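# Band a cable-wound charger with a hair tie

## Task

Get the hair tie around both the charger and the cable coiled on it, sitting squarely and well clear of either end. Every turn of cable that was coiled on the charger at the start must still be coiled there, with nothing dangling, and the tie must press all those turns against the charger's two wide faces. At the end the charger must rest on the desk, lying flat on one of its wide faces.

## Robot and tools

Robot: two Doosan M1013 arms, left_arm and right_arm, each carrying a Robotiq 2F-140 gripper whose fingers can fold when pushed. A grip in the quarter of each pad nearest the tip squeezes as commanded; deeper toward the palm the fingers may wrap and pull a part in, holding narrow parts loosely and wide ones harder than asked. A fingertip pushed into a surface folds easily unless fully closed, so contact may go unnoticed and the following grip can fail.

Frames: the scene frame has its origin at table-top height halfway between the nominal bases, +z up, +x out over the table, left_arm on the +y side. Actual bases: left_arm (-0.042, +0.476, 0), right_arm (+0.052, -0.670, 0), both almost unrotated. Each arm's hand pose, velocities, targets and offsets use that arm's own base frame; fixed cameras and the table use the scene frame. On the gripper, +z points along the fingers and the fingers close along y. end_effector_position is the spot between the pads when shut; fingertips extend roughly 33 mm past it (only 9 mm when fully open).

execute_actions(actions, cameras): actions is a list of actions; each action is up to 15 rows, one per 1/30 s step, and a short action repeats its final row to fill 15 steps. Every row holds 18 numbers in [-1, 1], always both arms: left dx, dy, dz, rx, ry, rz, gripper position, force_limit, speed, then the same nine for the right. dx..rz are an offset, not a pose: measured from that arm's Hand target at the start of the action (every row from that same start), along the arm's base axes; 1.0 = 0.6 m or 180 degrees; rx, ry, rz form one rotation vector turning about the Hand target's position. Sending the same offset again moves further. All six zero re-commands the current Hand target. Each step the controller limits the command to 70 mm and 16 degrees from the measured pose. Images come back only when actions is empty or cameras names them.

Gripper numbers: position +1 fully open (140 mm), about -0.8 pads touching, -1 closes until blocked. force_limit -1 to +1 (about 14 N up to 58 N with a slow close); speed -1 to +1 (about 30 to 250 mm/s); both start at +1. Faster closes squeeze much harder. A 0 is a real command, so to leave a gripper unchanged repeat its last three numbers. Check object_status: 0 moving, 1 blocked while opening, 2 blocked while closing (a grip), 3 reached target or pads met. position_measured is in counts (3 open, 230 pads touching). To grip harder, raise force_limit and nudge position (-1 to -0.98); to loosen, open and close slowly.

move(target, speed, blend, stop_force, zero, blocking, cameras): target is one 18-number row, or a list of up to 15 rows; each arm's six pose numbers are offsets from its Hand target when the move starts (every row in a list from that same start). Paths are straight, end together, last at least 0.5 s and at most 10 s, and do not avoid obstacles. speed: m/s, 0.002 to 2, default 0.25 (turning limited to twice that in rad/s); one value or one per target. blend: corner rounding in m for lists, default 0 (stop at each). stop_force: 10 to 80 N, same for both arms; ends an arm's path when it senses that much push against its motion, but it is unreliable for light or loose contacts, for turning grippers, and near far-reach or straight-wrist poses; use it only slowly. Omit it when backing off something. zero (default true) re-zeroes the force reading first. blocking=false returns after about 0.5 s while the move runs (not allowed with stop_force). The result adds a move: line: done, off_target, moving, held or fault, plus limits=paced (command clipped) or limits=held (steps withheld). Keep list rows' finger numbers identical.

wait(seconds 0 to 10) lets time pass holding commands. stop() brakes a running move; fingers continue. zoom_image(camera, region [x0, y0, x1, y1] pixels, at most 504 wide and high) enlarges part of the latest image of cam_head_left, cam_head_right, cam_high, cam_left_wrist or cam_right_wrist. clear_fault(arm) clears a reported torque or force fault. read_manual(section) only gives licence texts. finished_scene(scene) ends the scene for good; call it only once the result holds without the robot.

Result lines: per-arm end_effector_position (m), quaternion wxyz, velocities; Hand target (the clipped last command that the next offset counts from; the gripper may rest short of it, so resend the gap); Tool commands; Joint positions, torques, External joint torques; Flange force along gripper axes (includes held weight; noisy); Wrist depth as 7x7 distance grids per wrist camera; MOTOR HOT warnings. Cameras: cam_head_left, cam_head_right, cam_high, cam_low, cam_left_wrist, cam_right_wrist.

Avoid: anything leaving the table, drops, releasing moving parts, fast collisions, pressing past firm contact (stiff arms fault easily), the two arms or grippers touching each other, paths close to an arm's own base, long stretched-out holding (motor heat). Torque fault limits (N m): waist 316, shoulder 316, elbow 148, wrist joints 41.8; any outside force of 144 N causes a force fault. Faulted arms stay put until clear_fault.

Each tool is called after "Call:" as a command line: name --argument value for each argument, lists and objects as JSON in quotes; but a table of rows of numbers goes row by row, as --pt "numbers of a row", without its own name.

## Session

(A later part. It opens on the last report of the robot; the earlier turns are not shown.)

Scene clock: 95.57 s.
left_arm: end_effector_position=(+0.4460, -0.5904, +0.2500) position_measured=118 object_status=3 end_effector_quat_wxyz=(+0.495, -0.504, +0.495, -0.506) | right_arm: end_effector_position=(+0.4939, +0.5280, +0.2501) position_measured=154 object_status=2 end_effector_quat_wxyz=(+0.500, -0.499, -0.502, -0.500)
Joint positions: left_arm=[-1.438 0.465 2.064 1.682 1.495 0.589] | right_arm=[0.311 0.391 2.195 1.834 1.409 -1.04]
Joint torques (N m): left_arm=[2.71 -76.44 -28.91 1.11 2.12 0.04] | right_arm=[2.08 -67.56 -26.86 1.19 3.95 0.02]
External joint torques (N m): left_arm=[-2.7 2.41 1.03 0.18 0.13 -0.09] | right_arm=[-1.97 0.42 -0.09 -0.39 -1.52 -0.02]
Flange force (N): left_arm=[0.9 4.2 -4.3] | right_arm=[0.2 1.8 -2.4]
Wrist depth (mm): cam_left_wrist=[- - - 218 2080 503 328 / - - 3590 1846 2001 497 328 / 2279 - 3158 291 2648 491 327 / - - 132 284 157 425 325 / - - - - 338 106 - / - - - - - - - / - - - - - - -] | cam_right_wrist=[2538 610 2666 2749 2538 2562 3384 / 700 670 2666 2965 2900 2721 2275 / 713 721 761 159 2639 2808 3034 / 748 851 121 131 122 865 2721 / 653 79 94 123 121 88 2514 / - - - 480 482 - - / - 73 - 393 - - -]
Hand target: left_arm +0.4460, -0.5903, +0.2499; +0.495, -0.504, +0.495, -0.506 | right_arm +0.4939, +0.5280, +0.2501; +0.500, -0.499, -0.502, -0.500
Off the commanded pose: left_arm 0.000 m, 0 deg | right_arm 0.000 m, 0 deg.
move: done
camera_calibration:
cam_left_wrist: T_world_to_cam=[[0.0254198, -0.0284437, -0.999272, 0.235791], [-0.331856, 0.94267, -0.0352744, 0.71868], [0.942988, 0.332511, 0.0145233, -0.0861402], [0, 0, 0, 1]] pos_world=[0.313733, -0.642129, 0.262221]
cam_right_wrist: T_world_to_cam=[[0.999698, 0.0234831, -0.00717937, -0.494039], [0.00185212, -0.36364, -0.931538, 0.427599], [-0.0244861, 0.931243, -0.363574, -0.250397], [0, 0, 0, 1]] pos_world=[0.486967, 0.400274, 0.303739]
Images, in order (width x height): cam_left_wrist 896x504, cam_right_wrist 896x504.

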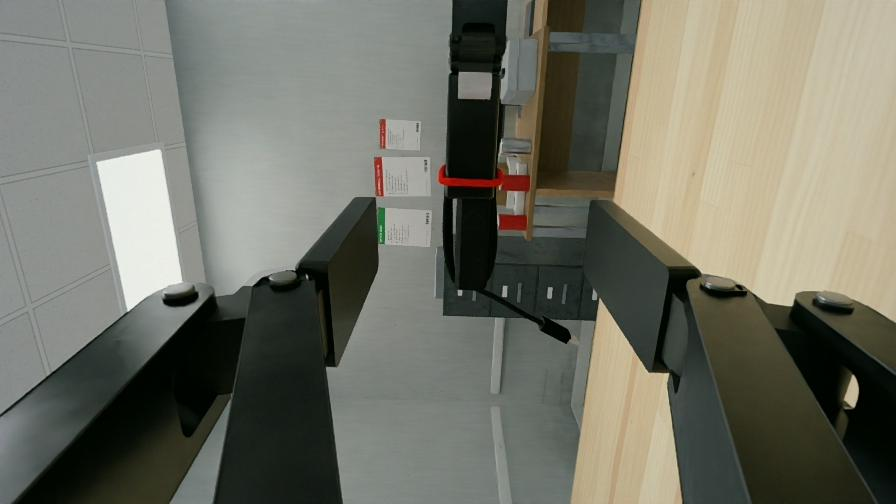

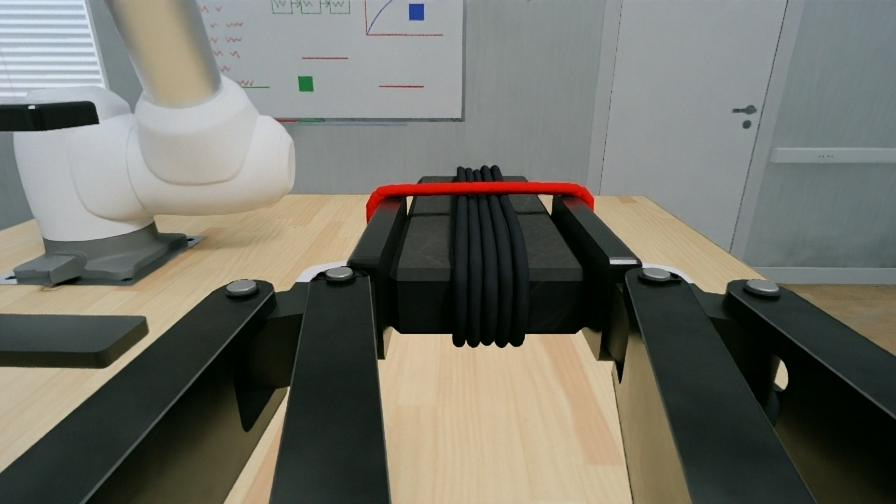

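Call:
move --target '[0.233,0.0047,0,0,0,0,0.09,0,-1,0,0,0,0,0,0,-1,-1,-1]' --speed 0.08 --cameras '["cam_right_wrist","cam_left_wrist","cam_low"]'

Call:
zoom_image --camera "cam_low" --region '[220, 110, 400, 220]'

Scene clock: 98.20 s.
left_arm: end_effector_position=(+0.5858, -0.5875, +0.2499) position_measured=118 object_status=3 end_effector_quat_wxyz=(+0.495, -0.504, +0.495, -0.506) | right_arm: end_effector_position=(+0.4939, +0.5280, +0.2501) position_measured=154 object_status=2 end_effector_quat_wxyz=(+0.500, -0.499, -0.502, -0.500)
Joint positions: left_arm=[-1.217 0.506 1.987 1.859 1.361 0.598] | right_arm=[0.311 0.391 2.195 1.834 1.409 -1.04]
Joint torques (N m): left_arm=[1.32 -81.4 -30.51 0.54 2.11 0.01] | right_arm=[1.93 -68.19 -26.76 1.28 3.91 0.05]
External joint torques (N m): left_arm=[-1.41 2.81 1.28 0.26 0.1 -0.05] | right_arm=[-1.94 0.99 -0.21 -0.46 -1.49 -0.05]
Flange force (N): left_arm=[0.8 4.6 -1.7] | right_arm=[-0.8 2.6 -2.2]
Wrist depth (mm): cam_left_wrist=[- - 3744 - 1872 498 331 / - - - 115 3196 493 327 / 2299 3196 - 119 2595 486 328 / - - 132 124 139 425 323 / - - - 140 139 106 - / - - - 149 - - - / - - - 3084 - - -] | cam_right_wrist=[- 136 2587 2639 2514 2562 2900 / 689 666 141 137 2778 2721 3825 / 148 758 846 159 2869 2808 2378 / 163 857 121 131 124 865 3299 / 162 83 94 123 121 88 2538 / - - - 461 482 - - / - 73 - 394 - - -]
Hand target: left_arm +0.5858, -0.5875, +0.2499; +0.495, -0.504, +0.495, -0.506 | right_arm +0.4939, +0.5280, +0.2501; +0.500, -0.499, -0.502, -0.500
Off the commanded pose: left_arm 0.000 m, 0 deg | right_arm 0.000 m, 0 deg.
move: done
camera_calibration:
cam_left_wrist: T_world_to_cam=[[0.0253878, -0.0283464, -0.999276, 0.232295], [-0.331947, 0.942642, -0.0351734, 0.762427], [0.942956, 0.332599, 0.0145221, -0.218829], [0, 0, 0, 1]] pos_world=[0.453534, -0.639329, 0.262121]
cam_right_wrist: T_world_to_cam=[[0.999698, 0.0234831, -0.00717937, -0.494039], [0.00185212, -0.36364, -0.931538, 0.427599], [-0.0244861, 0.931243, -0.363574, -0.250397], [0, 0, 0, 1]] pos_world=[0.486967, 0.400274, 0.303739]
Images, in order (width x height): cam_low 896x504, cam_left_wrist 896x504, cam_right_wrist 896x504.

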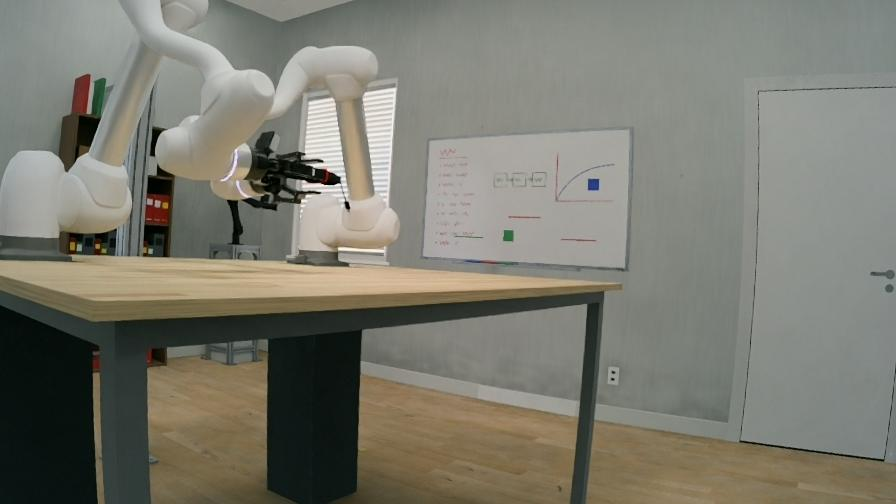

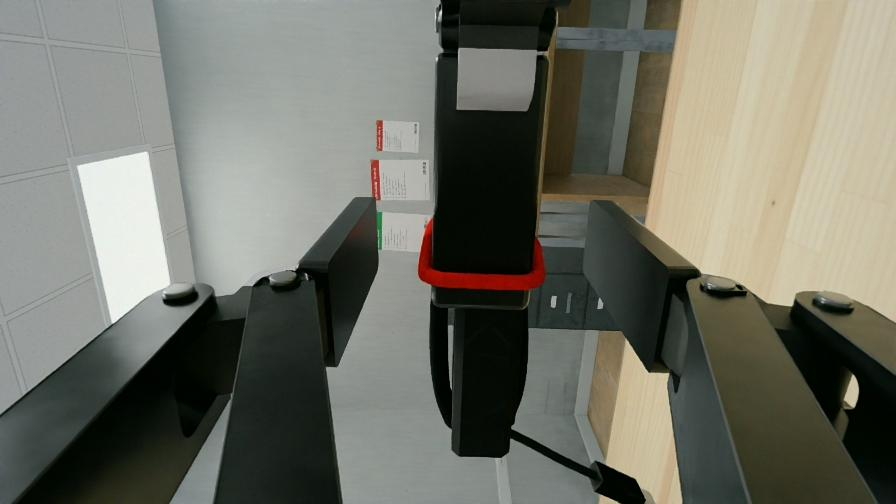

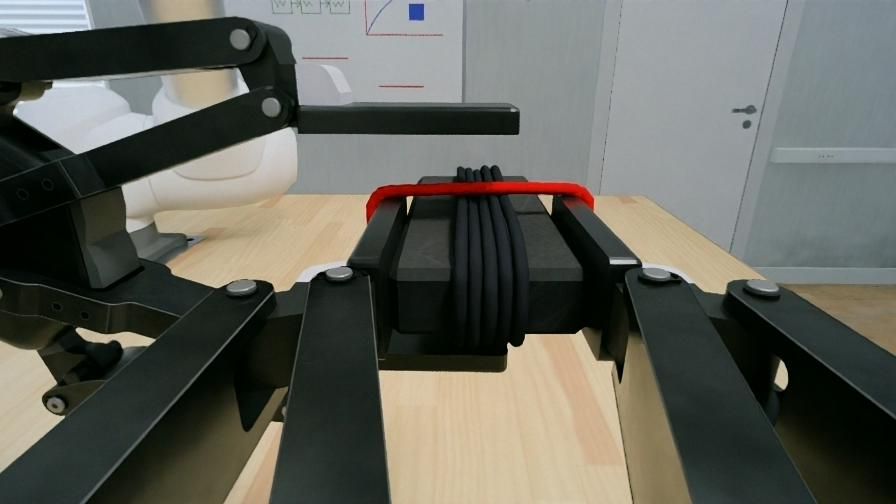

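Scaled by 2.800.

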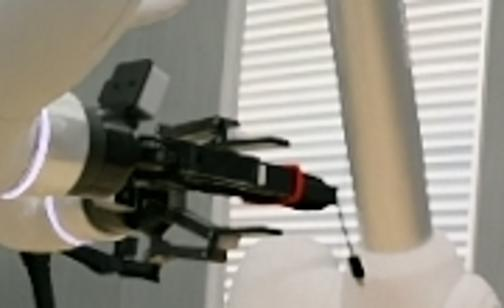

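Call:
move --target '[0,-0.005,0.005,0,0,0,0.09,-1,-1,0,0,0,0,0,0,-1,-1,-1]' --speed 0.05

Call:
move --target '[0,0,0,0,0,0,-0.2,-1,-1,0,0,0,0,0,0,-1,-1,-1]' --cameras '["cam_right_wrist","cam_left_wrist"]'

Call:
zoom_image --camera "cam_right_wrist" --region '[280, 60, 640, 400]'

Scene clock: 99.77 s.
left_arm: end_effector_position=(+0.5858, -0.5905, +0.2529) position_measured=118 object_status=3 end_effector_quat_wxyz=(+0.495, -0.504, +0.495, -0.506) | right_arm: end_effector_position=(+0.4939, +0.5280, +0.2501) position_measured=154 object_status=2 end_effector_quat_wxyz=(+0.500, -0.499, -0.502, -0.500)
Joint positions: left_arm=[-1.219 0.505 1.98 1.856 1.36 0.606] | right_arm=[0.311 0.391 2.195 1.834 1.409 -1.04]
Joint torques (N m): left_arm=[2.41 -81.54 -30.78 0.6 2.1 -0.07] | right_arm=[2.25 -68.04 -26.72 1.26 3.91 0.01]
External joint torques (N m): left_arm=[-2.41 2.47 1.29 0.22 0.11 0.02] | right_arm=[-2.02 0.8 -0.29 -0.47 -1.48 -0.01]
Flange force (N): left_arm=[1.2 4.0 -3.4] | right_arm=[-0.4 2.6 -2.4]
Wrist depth (mm): cam_left_wrist=[1833 - - - 1589 504 332 / - - - 114 114 499 332 / - - 3404 119 2675 491 330 / 2520 2818 132 - 127 434 328 / - - - 141 139 106 - / - - - 149 - - - / - - - 2383 - - -] | cam_right_wrist=[132 132 2587 2693 2514 2613 - / 700 138 137 157 3219 2778 2838 / 146 758 1143 177 2838 2900 2808 / 163 857 121 127 121 874 3341 / 159 84 94 123 121 88 2538 / - - - 461 483 - - / - 73 - 394 - - -]
Hand target: left_arm +0.5858, -0.5905, +0.2529; +0.495, -0.504, +0.495, -0.506 | right_arm +0.4939, +0.5280, +0.2501; +0.500, -0.499, -0.502, -0.500
Off the commanded pose: left_arm 0.000 m, 0 deg | right_arm 0.000 m, 0 deg.
move: done

Scene clock: 100.77 s.
left_arm: end_effector_position=(+0.5858, -0.5905, +0.2529) position_measured=154 object_status=0 end_effector_quat_wxyz=(+0.495, -0.504, +0.495, -0.506) | right_arm: end_effector_position=(+0.4939, +0.5280, +0.2501) position_measured=154 object_status=2 end_effector_quat_wxyz=(+0.500, -0.499, -0.502, -0.500)
Joint positions: left_arm=[-1.219 0.505 1.98 1.856 1.36 0.606] | right_arm=[0.311 0.391 2.195 1.834 1.409 -1.04]
Joint torques (N m): left_arm=[2.36 -81.74 -30.7 0.6 2.12 0.01] | right_arm=[1.83 -67.73 -26.77 1.23 3.92 0.09]
External joint torques (N m): left_arm=[-2.4 2.71 1.14 0.22 0.09 -0.05] | right_arm=[-1.65 0.5 -0.2 -0.43 -1.49 -0.09]
Flange force (N): left_arm=[1.6 4.4 -3.1] | right_arm=[0.0 1.8 -1.8]
Wrist depth (mm): cam_left_wrist=[- - - - 1971 504 336 / - 3692 3360 114 3120 503 331 / - 3084 3158 119 2570 494 328 / - - 120 126 127 490 328 / - - - 140 123 - 296 / - - - - - - - / - - - - - - -] | cam_right_wrist=[2721 605 2562 2587 2562 2666 - / 696 700 143 2693 3341 2749 - / 146 758 157 146 2869 2808 2838 / 160 846 121 132 124 865 - / 159 83 94 124 121 88 2538 / - - - 482 482 - - / - 73 - 393 - - -]
Hand target: left_arm +0.5858, -0.5905, +0.2529; +0.495, -0.504, +0.495, -0.506 | right_arm +0.4939, +0.5280, +0.2501; +0.500, -0.499, -0.502, -0.500
Off the commanded pose: left_arm 0.000 m, 0 deg | right_arm 0.000 m, 0 deg.
move: done
camera_calibration:
cam_left_wrist: T_world_to_cam=[[0.0253878, -0.0283464, -0.999276, 0.235205], [-0.331947, 0.942642, -0.0351734, 0.765394], [0.942956, 0.332599, 0.0145221, -0.217969], [0, 0, 0, 1]] pos_world=[0.453634, -0.642329, 0.265121]
cam_right_wrist: T_world_to_cam=[[0.999698, 0.0234831, -0.00717937, -0.494039], [0.00185212, -0.36364, -0.931538, 0.427599], [-0.0244861, 0.931243, -0.363574, -0.250397], [0, 0, 0, 1]] pos_world=[0.486967, 0.400274, 0.303739]
Images, in order (width x height): cam_left_wrist 896x504, cam_right_wrist 896x504.

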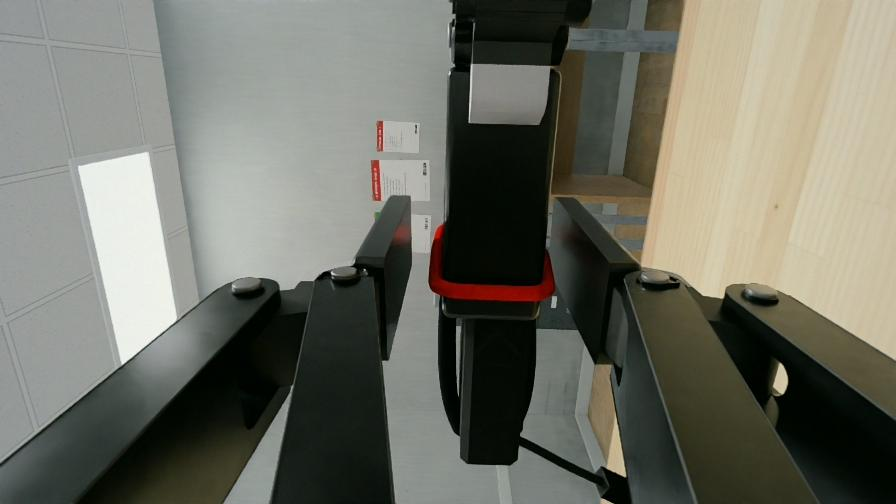

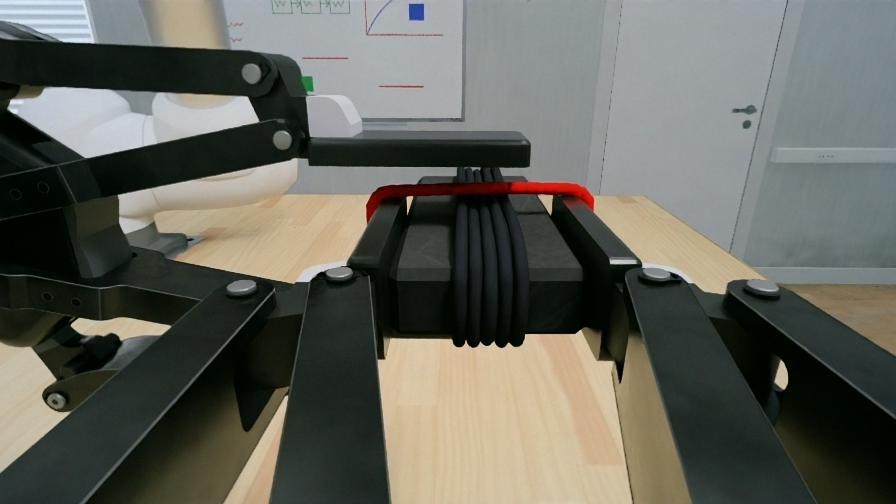

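Scaled by 1.400.

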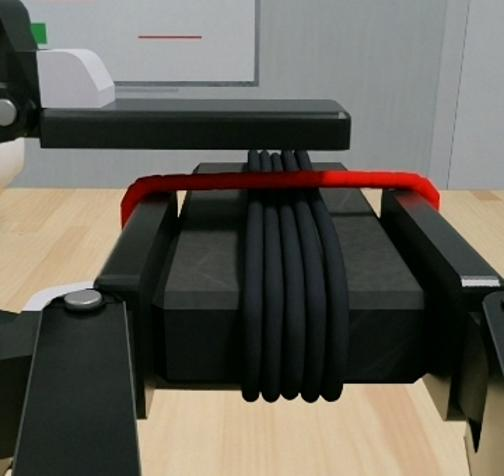

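Call:
move --target '[0,0,0,0,0,0,-1,-1,-1,0,0,0,0,0,0,-1,-1,-1]'

Call:
wait --seconds 0.7 --cameras '["cam_right_wrist","cam_left_wrist"]'

Scene clock: 101.70 s.
left_arm: end_effector_position=(+0.5858, -0.5905, +0.2529) position_measured=177 object_status=0 end_effector_quat_wxyz=(+0.495, -0.504, +0.495, -0.506) | right_arm: end_effector_position=(+0.4939, +0.5280, +0.2502) position_measured=154 object_status=2 end_effector_quat_wxyz=(+0.500, -0.499, -0.502, -0.500)
Joint positions: left_arm=[-1.219 0.505 1.98 1.856 1.359 0.606] | right_arm=[0.311 0.391 2.195 1.834 1.409 -1.04]
Joint torques (N m): left_arm=[2.11 -99.83 -42.1 5.54 9.08 0.05] | right_arm=[2.71 -52.58 -17.01 -3.25 -3.28 0.04]
External joint torques (N m): left_arm=[-2.19 20.84 12.56 -4.71 -6.87 -0.1] | right_arm=[-2.71 -14.59 -9.96 4.07 5.71 -0.04]
Flange force (N): left_arm=[0.3 28.2 -3.2] | right_arm=[23.7 2.8 -3.1]
Wrist depth (mm): cam_left_wrist=[- - - - 1551 505 335 / - 3276 2621 113 2849 495 333 / 1736 2299 3449 119 2621 492 330 / - - - 125 128 488 326 / - - 94 131 - 91 310 / - - - 148 - - - / - - - 3084 - - -] | cam_right_wrist=[2587 639 2613 2587 2639 2587 2199 / 684 139 157 2693 3105 2778 - / 148 147 144 147 1147 2932 - / 159 851 121 131 124 943 2999 / 159 83 94 124 121 87 2562 / - - - 483 482 - - / - 73 - 395 - - -]
Hand target: left_arm +0.5858, -0.5905, +0.2529; +0.495, -0.504, +0.495, -0.506 | right_arm +0.4939, +0.5280, +0.2501; +0.500, -0.499, -0.502, -0.500
Off the commanded pose: left_arm 0.000 m, 0 deg | right_arm 0.000 m, 0 deg.
move: done

Scene clock: 102.40 s.
left_arm: end_effector_position=(+0.5858, -0.5905, +0.2529) position_measured=177 object_status=2 end_effector_quat_wxyz=(+0.495, -0.504, +0.495, -0.506) | right_arm: end_effector_position=(+0.4939, +0.5280, +0.2502) position_measured=154 object_status=2 end_effector_quat_wxyz=(+0.500, -0.499, -0.502, -0.500)
Joint positions: left_arm=[-1.219 0.505 1.98 1.856 1.36 0.606] | right_arm=[0.311 0.391 2.195 1.834 1.409 -1.04]
Joint torques (N m): left_arm=[2.59 -100.78 -42.8 5.74 9.44 0.06] | right_arm=[2.62 -51.62 -16.41 -3.59 -3.53 0]
External joint torques (N m): left_arm=[-2.57 21.58 13.19 -4.91 -7.22 -0.1] | right_arm=[-2.46 -15.43 -10.52 4.39 5.96 0]
Flange force (N): left_arm=[0.1 29.2 -3.8] | right_arm=[25.2 2.7 -2.4]
Wrist depth (mm): cam_left_wrist=[- - - - 1524 505 332 / - - - 113 2912 495 331 / 2240 3236 3236 119 2788 492 328 / - 4680 3236 125 127 490 328 / - - 94 130 127 91 309 / - - - 148 - - - / - - - - - - -] | cam_right_wrist=[2613 645 2613 2538 2613 2613 - / 684 139 156 2808 3566 2778 2639 / 148 147 145 145 169 2900 2838 / 159 851 121 131 124 871 2965 / 159 83 94 123 121 87 2562 / - - - 482 483 - - / - 73 - 394 - - -]
Hand target: left_arm +0.5858, -0.5905, +0.2529; +0.495, -0.504, +0.495, -0.506 | right_arm +0.4939, +0.5280, +0.2501; +0.500, -0.499, -0.502, -0.500
Tool commands: left_gripper/position=-1.0 left_gripper/force_limit=-1.0 left_gripper/speed=-1.0 right_gripper/position=-1.0 right_gripper/force_limit=-1.0 right_gripper/speed=-1.0
Off the commanded pose: left_arm 0.000 m, 0 deg | right_arm 0.000 m, 0 deg.
wait: 0.70 s; at rest by 0.17 s
camera_calibration:
cam_left_wrist: T_world_to_cam=[[0.0253878, -0.0283464, -0.999276, 0.235205], [-0.331947, 0.942642, -0.0351734, 0.765394], [0.942956, 0.332599, 0.0145221, -0.217969], [0, 0, 0, 1]] pos_world=[0.453634, -0.642329, 0.265121]
cam_right_wrist: T_world_to_cam=[[0.999698, 0.023519, -0.00708606, -0.494082], [0.00195209, -0.363639, -0.931538, 0.42755], [-0.0244856, 0.931243, -0.363575, -0.250397], [0, 0, 0, 1]] pos_world=[0.486967, 0.400274, 0.30374]
Images, in order (width x height): cam_left_wrist 896x504, cam_right_wrist 896x504.

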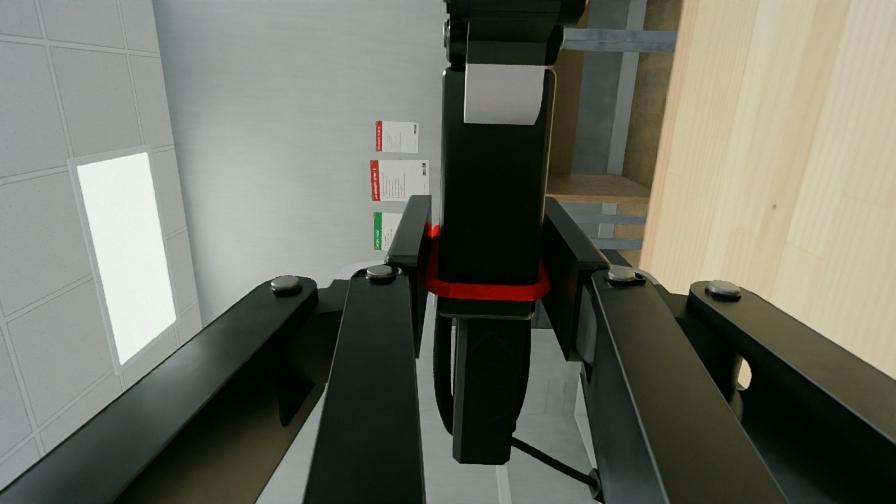

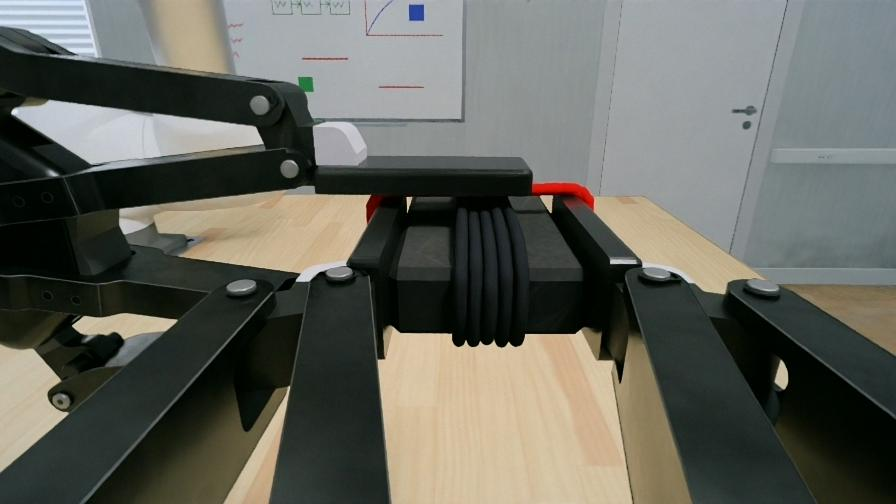

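Call:
move --target '[0,0,-0.0033,0,0,0,-1,-1,-1,0,0,0,0,0,0,-1,-1,-1]' --speed 0.01 --cameras '["cam_left_wrist"]'

Scene clock: 103.30 s.
left_arm: end_effector_position=(+0.5858, -0.5905, +0.2511) position_measured=177 object_status=2 end_effector_quat_wxyz=(+0.495, -0.504, +0.495, -0.506) | right_arm: end_effector_position=(+0.4939, +0.5280, +0.2501) position_measured=154 object_status=2 end_effector_quat_wxyz=(+0.499, -0.499, -0.502, -0.500)
Joint positions: left_arm=[-1.219 0.508 1.981 1.857 1.361 0.603] | right_arm=[0.311 0.391 2.195 1.834 1.409 -1.04]
Joint torques (N m): left_arm=[1.67 -84.56 -31.64 1.26 2.98 -0.09] | right_arm=[1.81 -65.47 -26.1 1.16 3.2 0.35]
External joint torques (N m): left_arm=[-1.77 5.53 2.22 -0.43 -0.76 0.05] | right_arm=[-1.83 -1.67 -0.88 -0.34 -0.78 -0.35]
Flange force (N): left_arm=[2.4 7.9 -1.8] | right_arm=[2.9 0.8 -3.1]
Wrist depth (mm): cam_left_wrist=[- - - - 2759 501 332 / - - - 113 2912 499 329 / - - 3971 119 2621 487 329 / 2148 - - 125 127 491 325 / 2279 - 94 130 - 91 309 / - - - 148 - - - / - - - - - - -] | cam_right_wrist=[2163 650 - 2932 2587 2613 2639 / 684 139 152 2078 2721 2467 - / 148 147 144 150 1138 2869 2749 / 159 846 121 131 122 868 - / 159 83 94 123 121 88 2514 / - - - 478 482 - - / - 73 - 395 - - -]
Hand target: left_arm +0.5858, -0.5905, +0.2510; +0.495, -0.504, +0.495, -0.506 | right_arm +0.4939, +0.5280, +0.2501; +0.500, -0.499, -0.502, -0.500
Off the commanded pose: left_arm 0.000 m, 0 deg | right_arm 0.000 m, 0 deg.
move: done
camera_calibration:
cam_left_wrist: T_world_to_cam=[[0.0255496, -0.0285003, -0.999267, 0.233232], [-0.331939, 0.942637, -0.0353723, 0.765376], [0.942955, 0.3326, 0.0146237, -0.217968], [0, 0, 0, 1]] pos_world=[0.453633, -0.642329, 0.263322]
Images, in order (width x height): cam_left_wrist 896x504.

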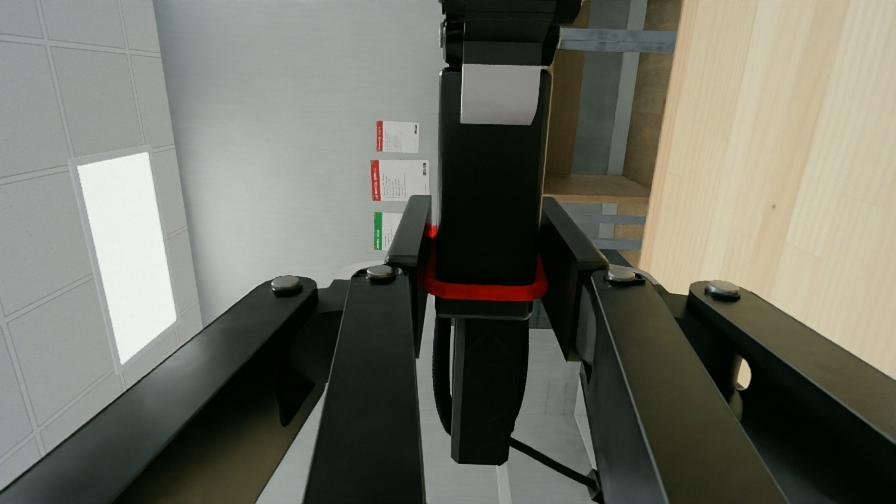

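Call:
move --target '[0,0,0,0,0,0,-0.98,0,-1,0,0,0,0,0,0,-1,-1,-1]'

Call:
move --target '[0,0,0,0,0,0,-0.98,0,-1,0,0,0,0,0,0,-0.165,-0.2,-1]'

Call:
move --target '[0,0,0,0,0,0,-0.98,0,-1,0,-0.03,0,0,0,0,-0.165,-0.2,-1]' --speed 0.02 --cameras '["cam_left_wrist","cam_right_wrist"]'

Scene clock: 104.27 s.
left_arm: end_effector_position=(+0.5858, -0.5905, +0.2509) position_measured=185 object_status=0 end_effector_quat_wxyz=(+0.495, -0.504, +0.495, -0.506) | right_arm: end_effector_position=(+0.4939, +0.5280, +0.2501) position_measured=154 object_status=2 end_effector_quat_wxyz=(+0.500, -0.499, -0.502, -0.500)
Joint positions: left_arm=[-1.219 0.508 1.981 1.857 1.36 0.603] | right_arm=[0.311 0.391 2.195 1.834 1.409 -1.04]
Joint torques (N m): left_arm=[-3.71 -81.02 -29 0.96 1.95 -0.03] | right_arm=[-2.65 -66.72 -31.26 4.57 2.82 0.75]
External joint torques (N m): left_arm=[3.64 1.44 -0.53 -0.12 0.29 -0.02] | right_arm=[2.67 -0.43 4.25 -3.76 -0.39 -0.75]
Flange force (N): left_arm=[0.5 2.0 5.9] | right_arm=[-0.8 -7.8 -3.7]
Wrist depth (mm): cam_left_wrist=[- - - - 1808 500 330 / - - - 113 2945 497 330 / - - 2945 118 3120 496 330 / - - - 126 123 490 326 / - - 92 130 119 91 310 / - - - 149 - - - / - - - - - - -] | cam_right_wrist=[2613 650 2587 2514 2587 2538 - / 678 138 2721 2295 2256 2721 - / 148 148 144 143 2778 2869 - / 158 846 118 131 122 862 - / 158 84 94 123 121 88 2467 / - - - 480 482 - - / - 73 - 394 - - -]
Hand target: left_arm +0.5858, -0.5905, +0.2510; +0.495, -0.504, +0.495, -0.506 | right_arm +0.4939, +0.5280, +0.2501; +0.500, -0.499, -0.502, -0.500
Off the commanded pose: left_arm 0.000 m, 0 deg | right_arm 0.000 m, 0 deg.
move: done

Scene clock: 104.77 s.
left_arm: end_effector_position=(+0.5858, -0.5905, +0.2510) position_measured=185 object_status=2 end_effector_quat_wxyz=(+0.495, -0.504, +0.495, -0.506) | right_arm: end_effector_position=(+0.4939, +0.5280, +0.2501) position_measured=150 object_status=3 end_effector_quat_wxyz=(+0.500, -0.499, -0.502, -0.500)
Joint positions: left_arm=[-1.219 0.508 1.981 1.857 1.36 0.603] | right_arm=[0.311 0.391 2.195 1.834 1.409 -1.04]
Joint torques (N m): left_arm=[1.18 -77.54 -27.45 -0.52 0.53 0.04] | right_arm=[1 -71.02 -29.88 3.05 5.41 0.34]
External joint torques (N m): left_arm=[-1.18 -1.96 -2.1 1.35 1.7 -0.09] | right_arm=[-0.84 3.76 2.91 -2.25 -2.98 -0.34]
Flange force (N): left_arm=[1.8 -1.9 -1.0] | right_arm=[-5.7 -0.1 -2.5]
Wrist depth (mm): cam_left_wrist=[- - - - 1886 468 333 / - - - - 3013 496 331 / 2097 - - 118 3013 491 328 / - 3590 - 125 123 486 323 / - - 92 130 - 91 308 / - - - - - - - / - - - - - - -] | cam_right_wrist=[2587 647 2587 2467 2778 2587 - / 682 138 154 2693 2749 2808 2490 / 148 147 144 142 1104 2900 2693 / 159 841 121 119 119 871 - / 159 84 94 553 120 87 87 / - - - 479 481 - 74 / - - - 393 393 - -]
Hand target: left_arm +0.5858, -0.5905, +0.2510; +0.495, -0.504, +0.495, -0.506 | right_arm +0.4939, +0.5280, +0.2501; +0.500, -0.499, -0.502, -0.500
Off the commanded pose: left_arm 0.000 m, 0 deg | right_arm 0.000 m, 0 deg.
move: done

Scene clock: 105.93 s.
left_arm: end_effector_position=(+0.5858, -0.5905, +0.2509) position_measured=185 object_status=2 end_effector_quat_wxyz=(+0.495, -0.504, +0.495, -0.506) | right_arm: end_effector_position=(+0.4939, +0.5100, +0.2502) position_measured=150 object_status=3 end_effector_quat_wxyz=(+0.500, -0.499, -0.502, -0.500)
Joint positions: left_arm=[-1.219 0.508 1.981 1.857 1.36 0.603] | right_arm=[0.279 0.384 2.207 1.806 1.427 -1.041]
Joint torques (N m): left_arm=[2.18 -84.34 -32.03 1.26 3.04 0.04] | right_arm=[3.88 -64.13 -25.17 0.56 2.9 0.02]
External joint torques (N m): left_arm=[-2.19 5.34 2.63 -0.44 -0.82 -0.09] | right_arm=[-3.82 -2.19 -1.61 0.32 -0.47 -0.02]
Flange force (N): left_arm=[1.5 7.9 -2.8] | right_arm=[4.4 2.5 -5.8]
Wrist depth (mm): cam_left_wrist=[- - - - 1569 505 331 / - 2702 - - 3404 498 328 / - 3449 3542 118 2702 490 325 / - - - 130 122 489 323 / - - 92 140 - 91 307 / - - - - - - - / - - - - - - -] | cam_right_wrist=[2693 653 2749 2639 3341 2639 2237 / 175 156 160 2808 3180 2749 2778 / 164 166 161 159 1281 2965 3105 / 173 184 182 136 137 868 - / 193 83 94 583 139 88 87 / - - - 481 482 - 74 / - - - 394 394 - -]
Hand target: left_arm +0.5858, -0.5905, +0.2510; +0.495, -0.504, +0.495, -0.506 | right_arm +0.4939, +0.5100, +0.2501; +0.500, -0.499, -0.502, -0.500
Off the commanded pose: left_arm 0.000 m, 0 deg | right_arm 0.000 m, 0 deg.
move: done
camera_calibration:
cam_left_wrist: T_world_to_cam=[[0.0252599, -0.0282864, -0.999281, 0.233304], [-0.331952, 0.942644, -0.0350744, 0.765301], [0.942958, 0.332599, 0.0144214, -0.217914], [0, 0, 0, 1]] pos_world=[0.453634, -0.642329, 0.263121]
cam_right_wrist: T_world_to_cam=[[0.999698, 0.023519, -0.00708606, -0.493661], [0.00195209, -0.363639, -0.931538, 0.421041], [-0.0244856, 0.931243, -0.363575, -0.233728], [0, 0, 0, 1]] pos_world=[0.486967, 0.382374, 0.30374]
Images, in order (width x height): cam_left_wrist 896x504, cam_right_wrist 896x504.

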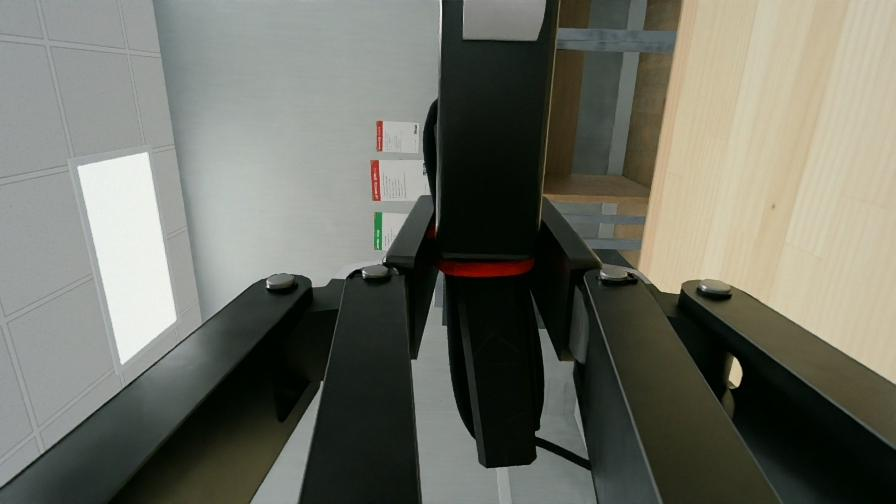

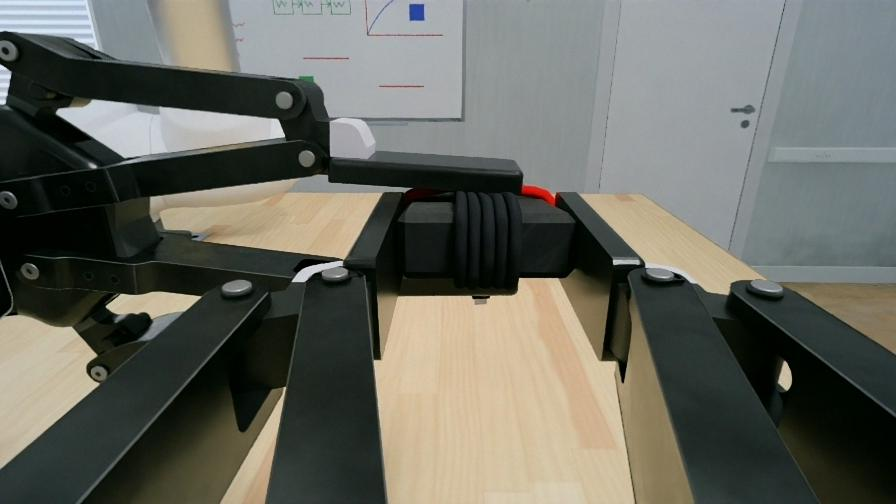

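Call:
move --target '[0,0,0,0,0,0,-0.98,0,-1,0,-0.15,0,0,0,0,-0.165,-0.2,-1]' --speed 0.1 --cameras '["cam_left_wrist","cam_right_wrist"]'

Call:
zoom_image --camera "cam_right_wrist" --region '[360, 110, 600, 310]'

Call:
zoom_image --camera "cam_left_wrist" --region '[370, 50, 610, 480]'

Scene clock: 107.40 s.
left_arm: end_effector_position=(+0.5858, -0.5905, +0.2510) position_measured=185 object_status=2 end_effector_quat_wxyz=(+0.495, -0.504, +0.495, -0.506) | right_arm: end_effector_position=(+0.4939, +0.4200, +0.2501) position_measured=150 object_status=3 end_effector_quat_wxyz=(+0.500, -0.499, -0.502, -0.500)
Joint positions: left_arm=[-1.219 0.508 1.981 1.857 1.36 0.603] | right_arm=[0.106 0.36 2.251 1.659 1.517 -1.045]
Joint torques (N m): left_arm=[2.15 -84.34 -32.05 1.26 3.05 0.07] | right_arm=[2.26 -61.57 -24.21 0.99 2.95 0.05]
External joint torques (N m): left_arm=[-2.14 5.15 2.6 -0.44 -0.82 -0.12] | right_arm=[-2.16 -1.25 -1.48 0.22 -0.53 -0.06]
Flange force (N): left_arm=[1.4 7.7 -2.8] | right_arm=[2.7 1.8 -3.1]
Wrist depth (mm): cam_left_wrist=[- 2702 2945 - 1608 502 332 / - 3360 - 141 3084 495 329 / - 2945 - 129 3084 488 326 / - - - 131 142 483 324 / - - - 139 - 91 309 / - - - - - - - / - - - - - - -] | cam_right_wrist=[2778 704 2749 2613 2749 2666 2490 / 249 249 245 2778 2900 2932 - / 237 256 280 220 3034 2999 - / 739 277 263 797 139 851 3258 / 653 83 94 614 139 88 2965 / - - - 482 482 - - / - - - 394 393 - -]
Hand target: left_arm +0.5858, -0.5905, +0.2510; +0.495, -0.504, +0.495, -0.506 | right_arm +0.4939, +0.4200, +0.2501; +0.500, -0.499, -0.502, -0.500
Off the commanded pose: left_arm 0.000 m, 0 deg | right_arm 0.000 m, 0 deg.
move: done
camera_calibration:
cam_left_wrist: T_world_to_cam=[[0.0253878, -0.0283464, -0.999276, 0.233306], [-0.331947, 0.942642, -0.0351734, 0.765327], [0.942956, 0.332599, 0.0145221, -0.217941], [0, 0, 0, 1]] pos_world=[0.453634, -0.642329, 0.263221]
cam_right_wrist: T_world_to_cam=[[0.999698, 0.023519, -0.00708606, -0.491542], [0.00195209, -0.363639, -0.931538, 0.388277], [-0.0244856, 0.931243, -0.363575, -0.149823], [0, 0, 0, 1]] pos_world=[0.486967, 0.292274, 0.30374]
Images, in order (width x height): cam_left_wrist 896x504, cam_right_wrist 896x504.

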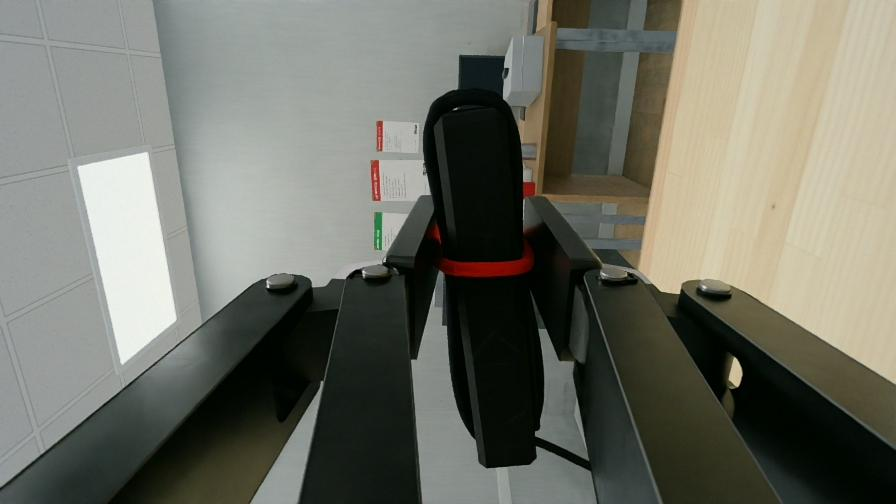

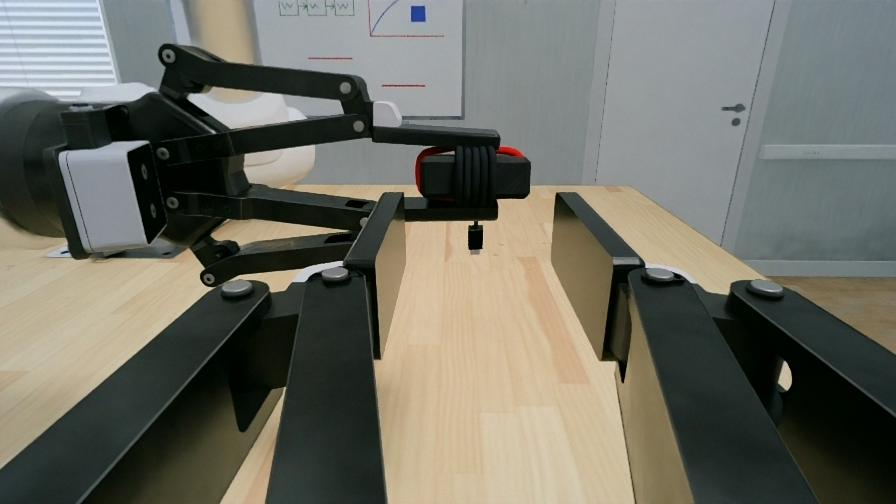

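Scaled by 2.100.

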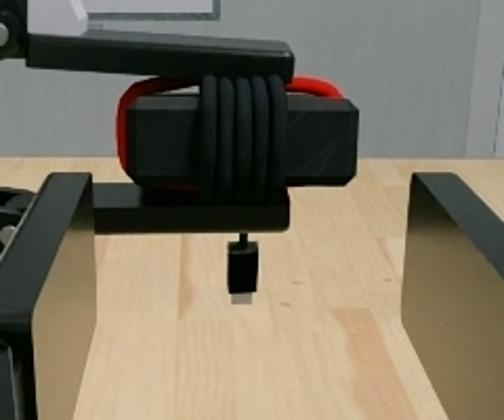

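Scaled by 1.172.

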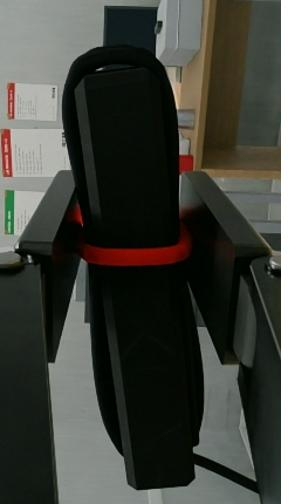

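Call:
move --pt "0 0 0 0.0306 0 0 -0.98 0 -1 0 0 0.25 -0.5 0 -0.0019 0.09 0 0" --pt "0 0 0 0.0306 0 0 -0.98 0 -1 0.0047 0.158 0.2 -0.5 0 -0.0019 0.09 0 0" --speed 0.25 --cameras '["cam_left_wrist","cam_right_wrist"]'

Scene clock: 112.77 s.
left_arm: end_effector_position=(+0.5858, -0.5905, +0.2510) position_measured=185 object_status=2 end_effector_quat_wxyz=(+0.519, -0.480, +0.519, -0.481) | right_arm: end_effector_position=(+0.4967, +0.5147, +0.3702) position_measured=118 object_status=3 end_effector_quat_wxyz=(+0.001, +0.707, +0.707, +0.000)
Joint positions: left_arm=[-1.219 0.508 1.981 1.857 1.36 0.699] | right_arm=[0.756 0.258 1.402 -0.002 1.483 0.756]
Joint torques (N m): left_arm=[2.4 -84.53 -32.14 1.25 3.07 0.08] | right_arm=[2.04 -67.6 -40.43 4.22 0.52 0.04]
External joint torques (N m): left_arm=[-2.39 5.29 2.68 -0.42 -0.84 -0.12] | right_arm=[-2.05 -1.92 -2.13 0.18 -0.56 -0.04]
Flange force (N): left_arm=[2.2 7.7 -3.1] | right_arm=[-1.4 2.7 -2.7]
Wrist depth (mm): cam_left_wrist=[- - - 2675 1859 482 320 / - 3120 4095 2001 3236 489 326 / 117 192 2912 129 2648 501 329 / - - - 132 142 476 332 / - - 92 139 - 91 322 / - - - - - - - / - - - - - - -] | cam_right_wrist=[461 470 468 226 466 464 462 / 210 199 210 226 486 485 488 / 523 522 512 250 509 514 515 / 551 545 139 550 158 539 543 / - 89 106 584 579 88 87 / - - 621 620 620 - - / - - 661 665 666 - -]
Hand target: left_arm +0.5858, -0.5905, +0.2510; +0.519, -0.480, +0.519, -0.481 | right_arm +0.4967, +0.5148, +0.3701; +0.001, +0.707, +0.707, +0.000
Off the commanded pose: left_arm 0.000 m, 0 deg | right_arm 0.000 m, 0 deg.
move: done
camera_calibration:
cam_left_wrist: T_world_to_cam=[[0.0254335, 0.0676301, -0.997386, 0.289431], [-0.331955, 0.941668, 0.0553871, 0.742005], [0.942952, 0.329678, 0.0464001, -0.227671], [0, 0, 0, 1]] pos_world=[0.453634, -0.643239, 0.258141]
cam_right_wrist: T_world_to_cam=[[0.999746, -0.0109601, -0.0196726, -0.473343], [-0.00305743, -0.931545, 0.363613, 0.349907], [-0.0223112, -0.36346, -0.931342, 0.68114], [0, 0, 0, 1]] pos_world=[0.489489, 0.568333, 0.497832]
Images, in order (width x height): cam_left_wrist 896x504, cam_right_wrist 896x504.

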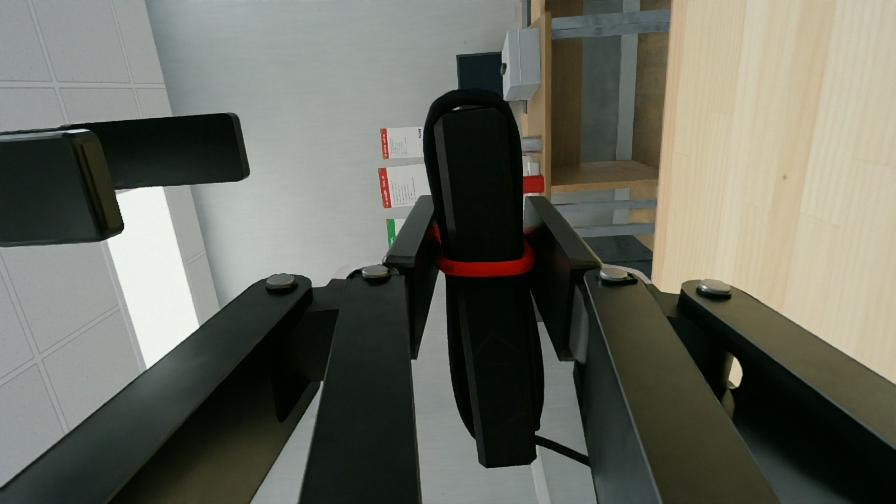

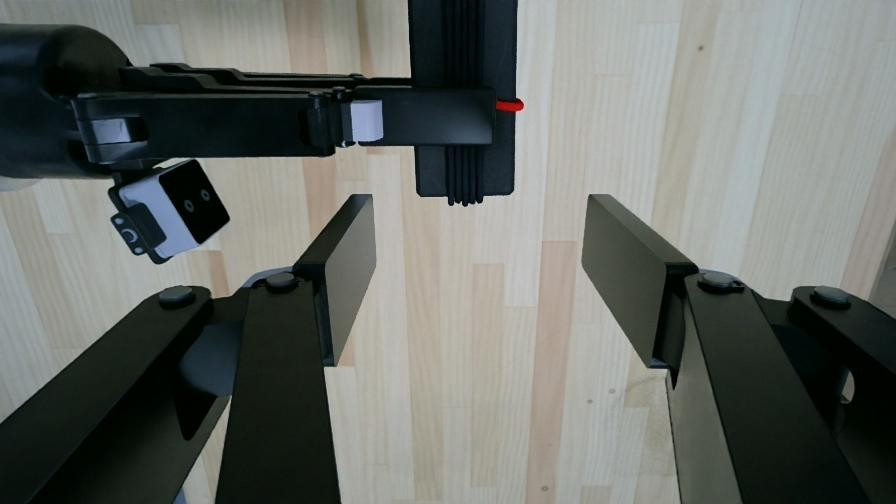

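Call:
move --pt "0 0 0 0 0 0 -0.98 0 -1 -0.0037 0.002 -0.13 0 0 0 0.09 0 0" --pt "0 0 0 0 0 0 -0.98 0 -1 -0.0037 0.002 -0.158 0 0 0 0.09 0 0" --speed '[0.12,0.04]' --cameras '["cam_right_wrist","cam_head_right"]'

Scene clock: 115.80 s.
left_arm: end_effector_position=(+0.5858, -0.5905, +0.2510) position_measured=185 object_status=2 end_effector_quat_wxyz=(+0.519, -0.480, +0.519, -0.481) | right_arm: end_effector_position=(+0.4945, +0.5160, +0.2754) position_measured=118 object_status=3 end_effector_quat_wxyz=(+0.001, +0.707, +0.707, +0.000)
Joint positions: left_arm=[-1.219 0.508 1.981 1.857 1.36 0.699] | right_arm=[0.759 0.283 1.541 -0.002 1.319 0.76]
Joint torques (N m): left_arm=[2.33 -84.3 -32.13 1.26 3.06 0.04] | right_arm=[2.15 -68.85 -39.78 4.18 0.53 0.02]
External joint torques (N m): left_arm=[-2.29 5.52 2.78 -0.45 -0.85 -0.09] | right_arm=[-2.37 -1.88 -1.61 0.09 -0.57 -0.02]
Flange force (N): left_arm=[2.3 8.0 -3.0] | right_arm=[-2.4 2.4 -1.9]
Wrist depth (mm): cam_left_wrist=[- - 2912 3048 1833 483 323 / - - 106 136 2880 495 328 / - 103 109 110 2570 501 330 / 92 3640 - 131 142 478 334 / - - 92 139 - 91 321 / - - - - - - - / - - - - - - -] | cam_right_wrist=[380 381 379 138 370 377 374 / 160 166 131 134 392 396 394 / 111 113 128 139 409 417 416 / 448 446 138 158 157 436 441 / - 88 106 471 470 87 87 / - - 505 502 501 - - / - - 535 539 538 - -]
Hand target: left_arm +0.5858, -0.5905, +0.2510; +0.519, -0.480, +0.519, -0.481 | right_arm +0.4945, +0.5160, +0.2753; +0.001, +0.707, +0.707, +0.000
Off the commanded pose: left_arm 0.000 m, 0 deg | right_arm 0.000 m, 0 deg.
move: done
camera_calibration:
cam_right_wrist: T_world_to_cam=[[0.999746, -0.0109619, -0.0196712, -0.472993], [-0.00305749, -0.931511, 0.3637, 0.385527], [-0.0223107, -0.363547, -0.931309, 0.593307], [0, 0, 0, 1]] pos_world=[0.487289, 0.569633, 0.403032]
Images, in order (width x height): cam_head_right 896x504, cam_right_wrist 896x504.

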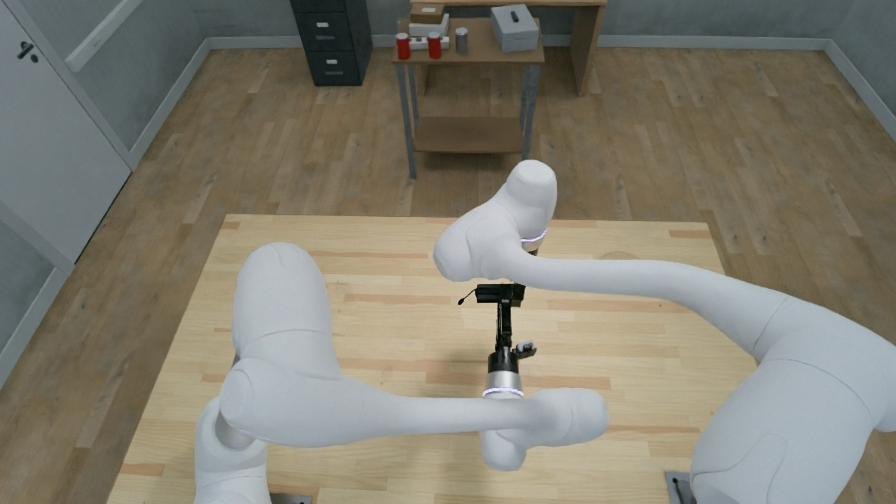

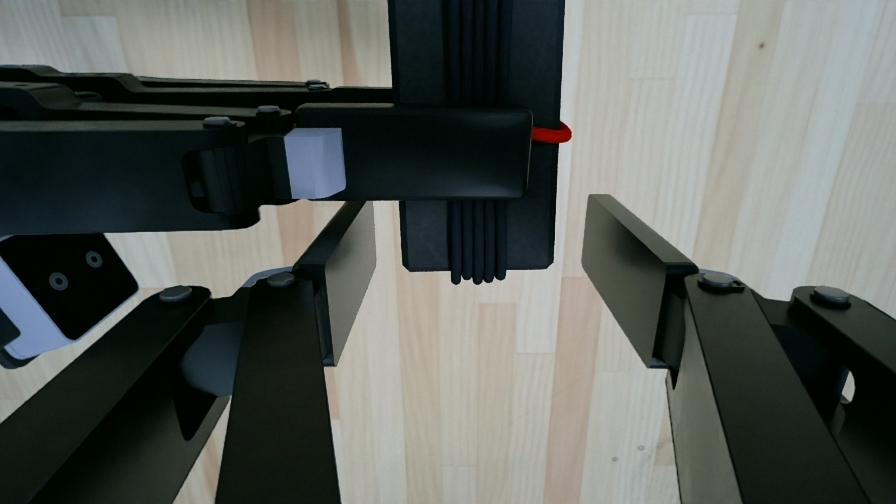

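Call:
move --target '[0,0,0,0,0,0,-0.98,0,-1,0,0,0,0,0,0,-1,0,-1]' --cameras '["cam_right_wrist"]'

Scene clock: 117.30 s.
left_arm: end_effector_position=(+0.5858, -0.5905, +0.2510) position_measured=185 object_status=2 end_effector_quat_wxyz=(+0.519, -0.480, +0.519, -0.481) | right_arm: end_effector_position=(+0.4945, +0.5160, +0.2753) position_measured=155 object_status=0 end_effector_quat_wxyz=(+0.001, +0.707, +0.707, +0.000)
Joint positions: left_arm=[-1.219 0.508 1.981 1.857 1.36 0.699] | right_arm=[0.759 0.283 1.541 -0.002 1.318 0.76]
Joint torques (N m): left_arm=[-2.8 -85.95 -32.85 2.23 3.3 0.03] | right_arm=[-0.6 -66.85 -41.28 2.98 -1.56 0.25]
External joint torques (N m): left_arm=[2.82 6.65 3.36 -1.41 -1.07 -0.08] | right_arm=[0.59 -3.65 -0.02 1.29 1.52 -0.25]
Flange force (N): left_arm=[0.2 9.5 3.6] | right_arm=[-3.2 -3.7 -4.1]
Wrist depth (mm): cam_left_wrist=[- 3048 2788 - 1808 483 321 / - 2912 117 137 3048 494 326 / - - 121 120 2648 497 330 / - - - 132 142 475 331 / - - 92 140 - 92 322 / - - - - - - - / - - - - - - -] | cam_right_wrist=[380 379 378 138 369 375 373 / 160 165 131 134 392 395 393 / 111 112 128 139 409 416 416 / 448 447 121 158 156 438 439 / 470 79 91 472 135 88 461 / - - - 501 - - - / - 73 - 536 - - -]
Hand target: left_arm +0.5858, -0.5905, +0.2510; +0.519, -0.480, +0.519, -0.481 | right_arm +0.4945, +0.5160, +0.2753; +0.001, +0.707, +0.707, +0.000
Off the commanded pose: left_arm 0.000 m, 0 deg | right_arm 0.000 m, 0 deg.
move: done
camera_calibration:
cam_right_wrist: T_world_to_cam=[[0.999744, -0.0109045, -0.0198004, -0.472972], [-0.00295702, -0.931512, 0.363699, 0.385478], [-0.0224102, -0.363547, -0.931306, 0.593355], [0, 0, 0, 1]] pos_world=[0.487289, 0.569633, 0.403032]
Images, in order (width x height): cam_right_wrist 896x504.

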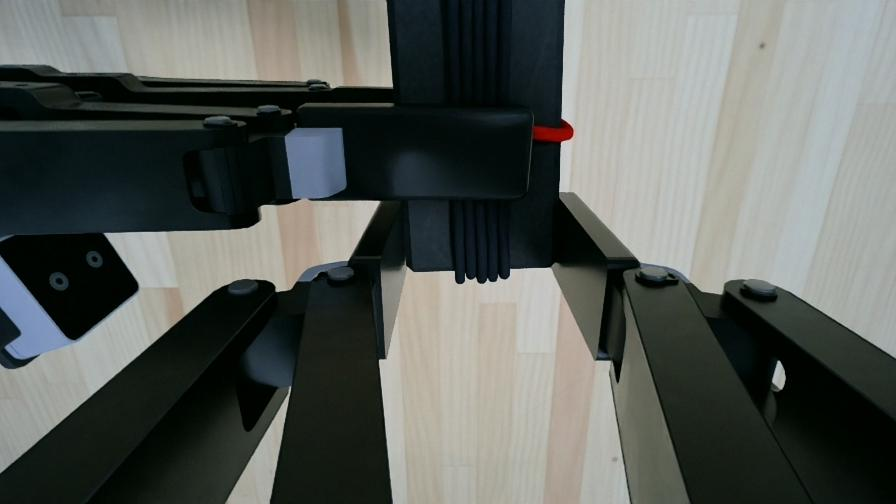

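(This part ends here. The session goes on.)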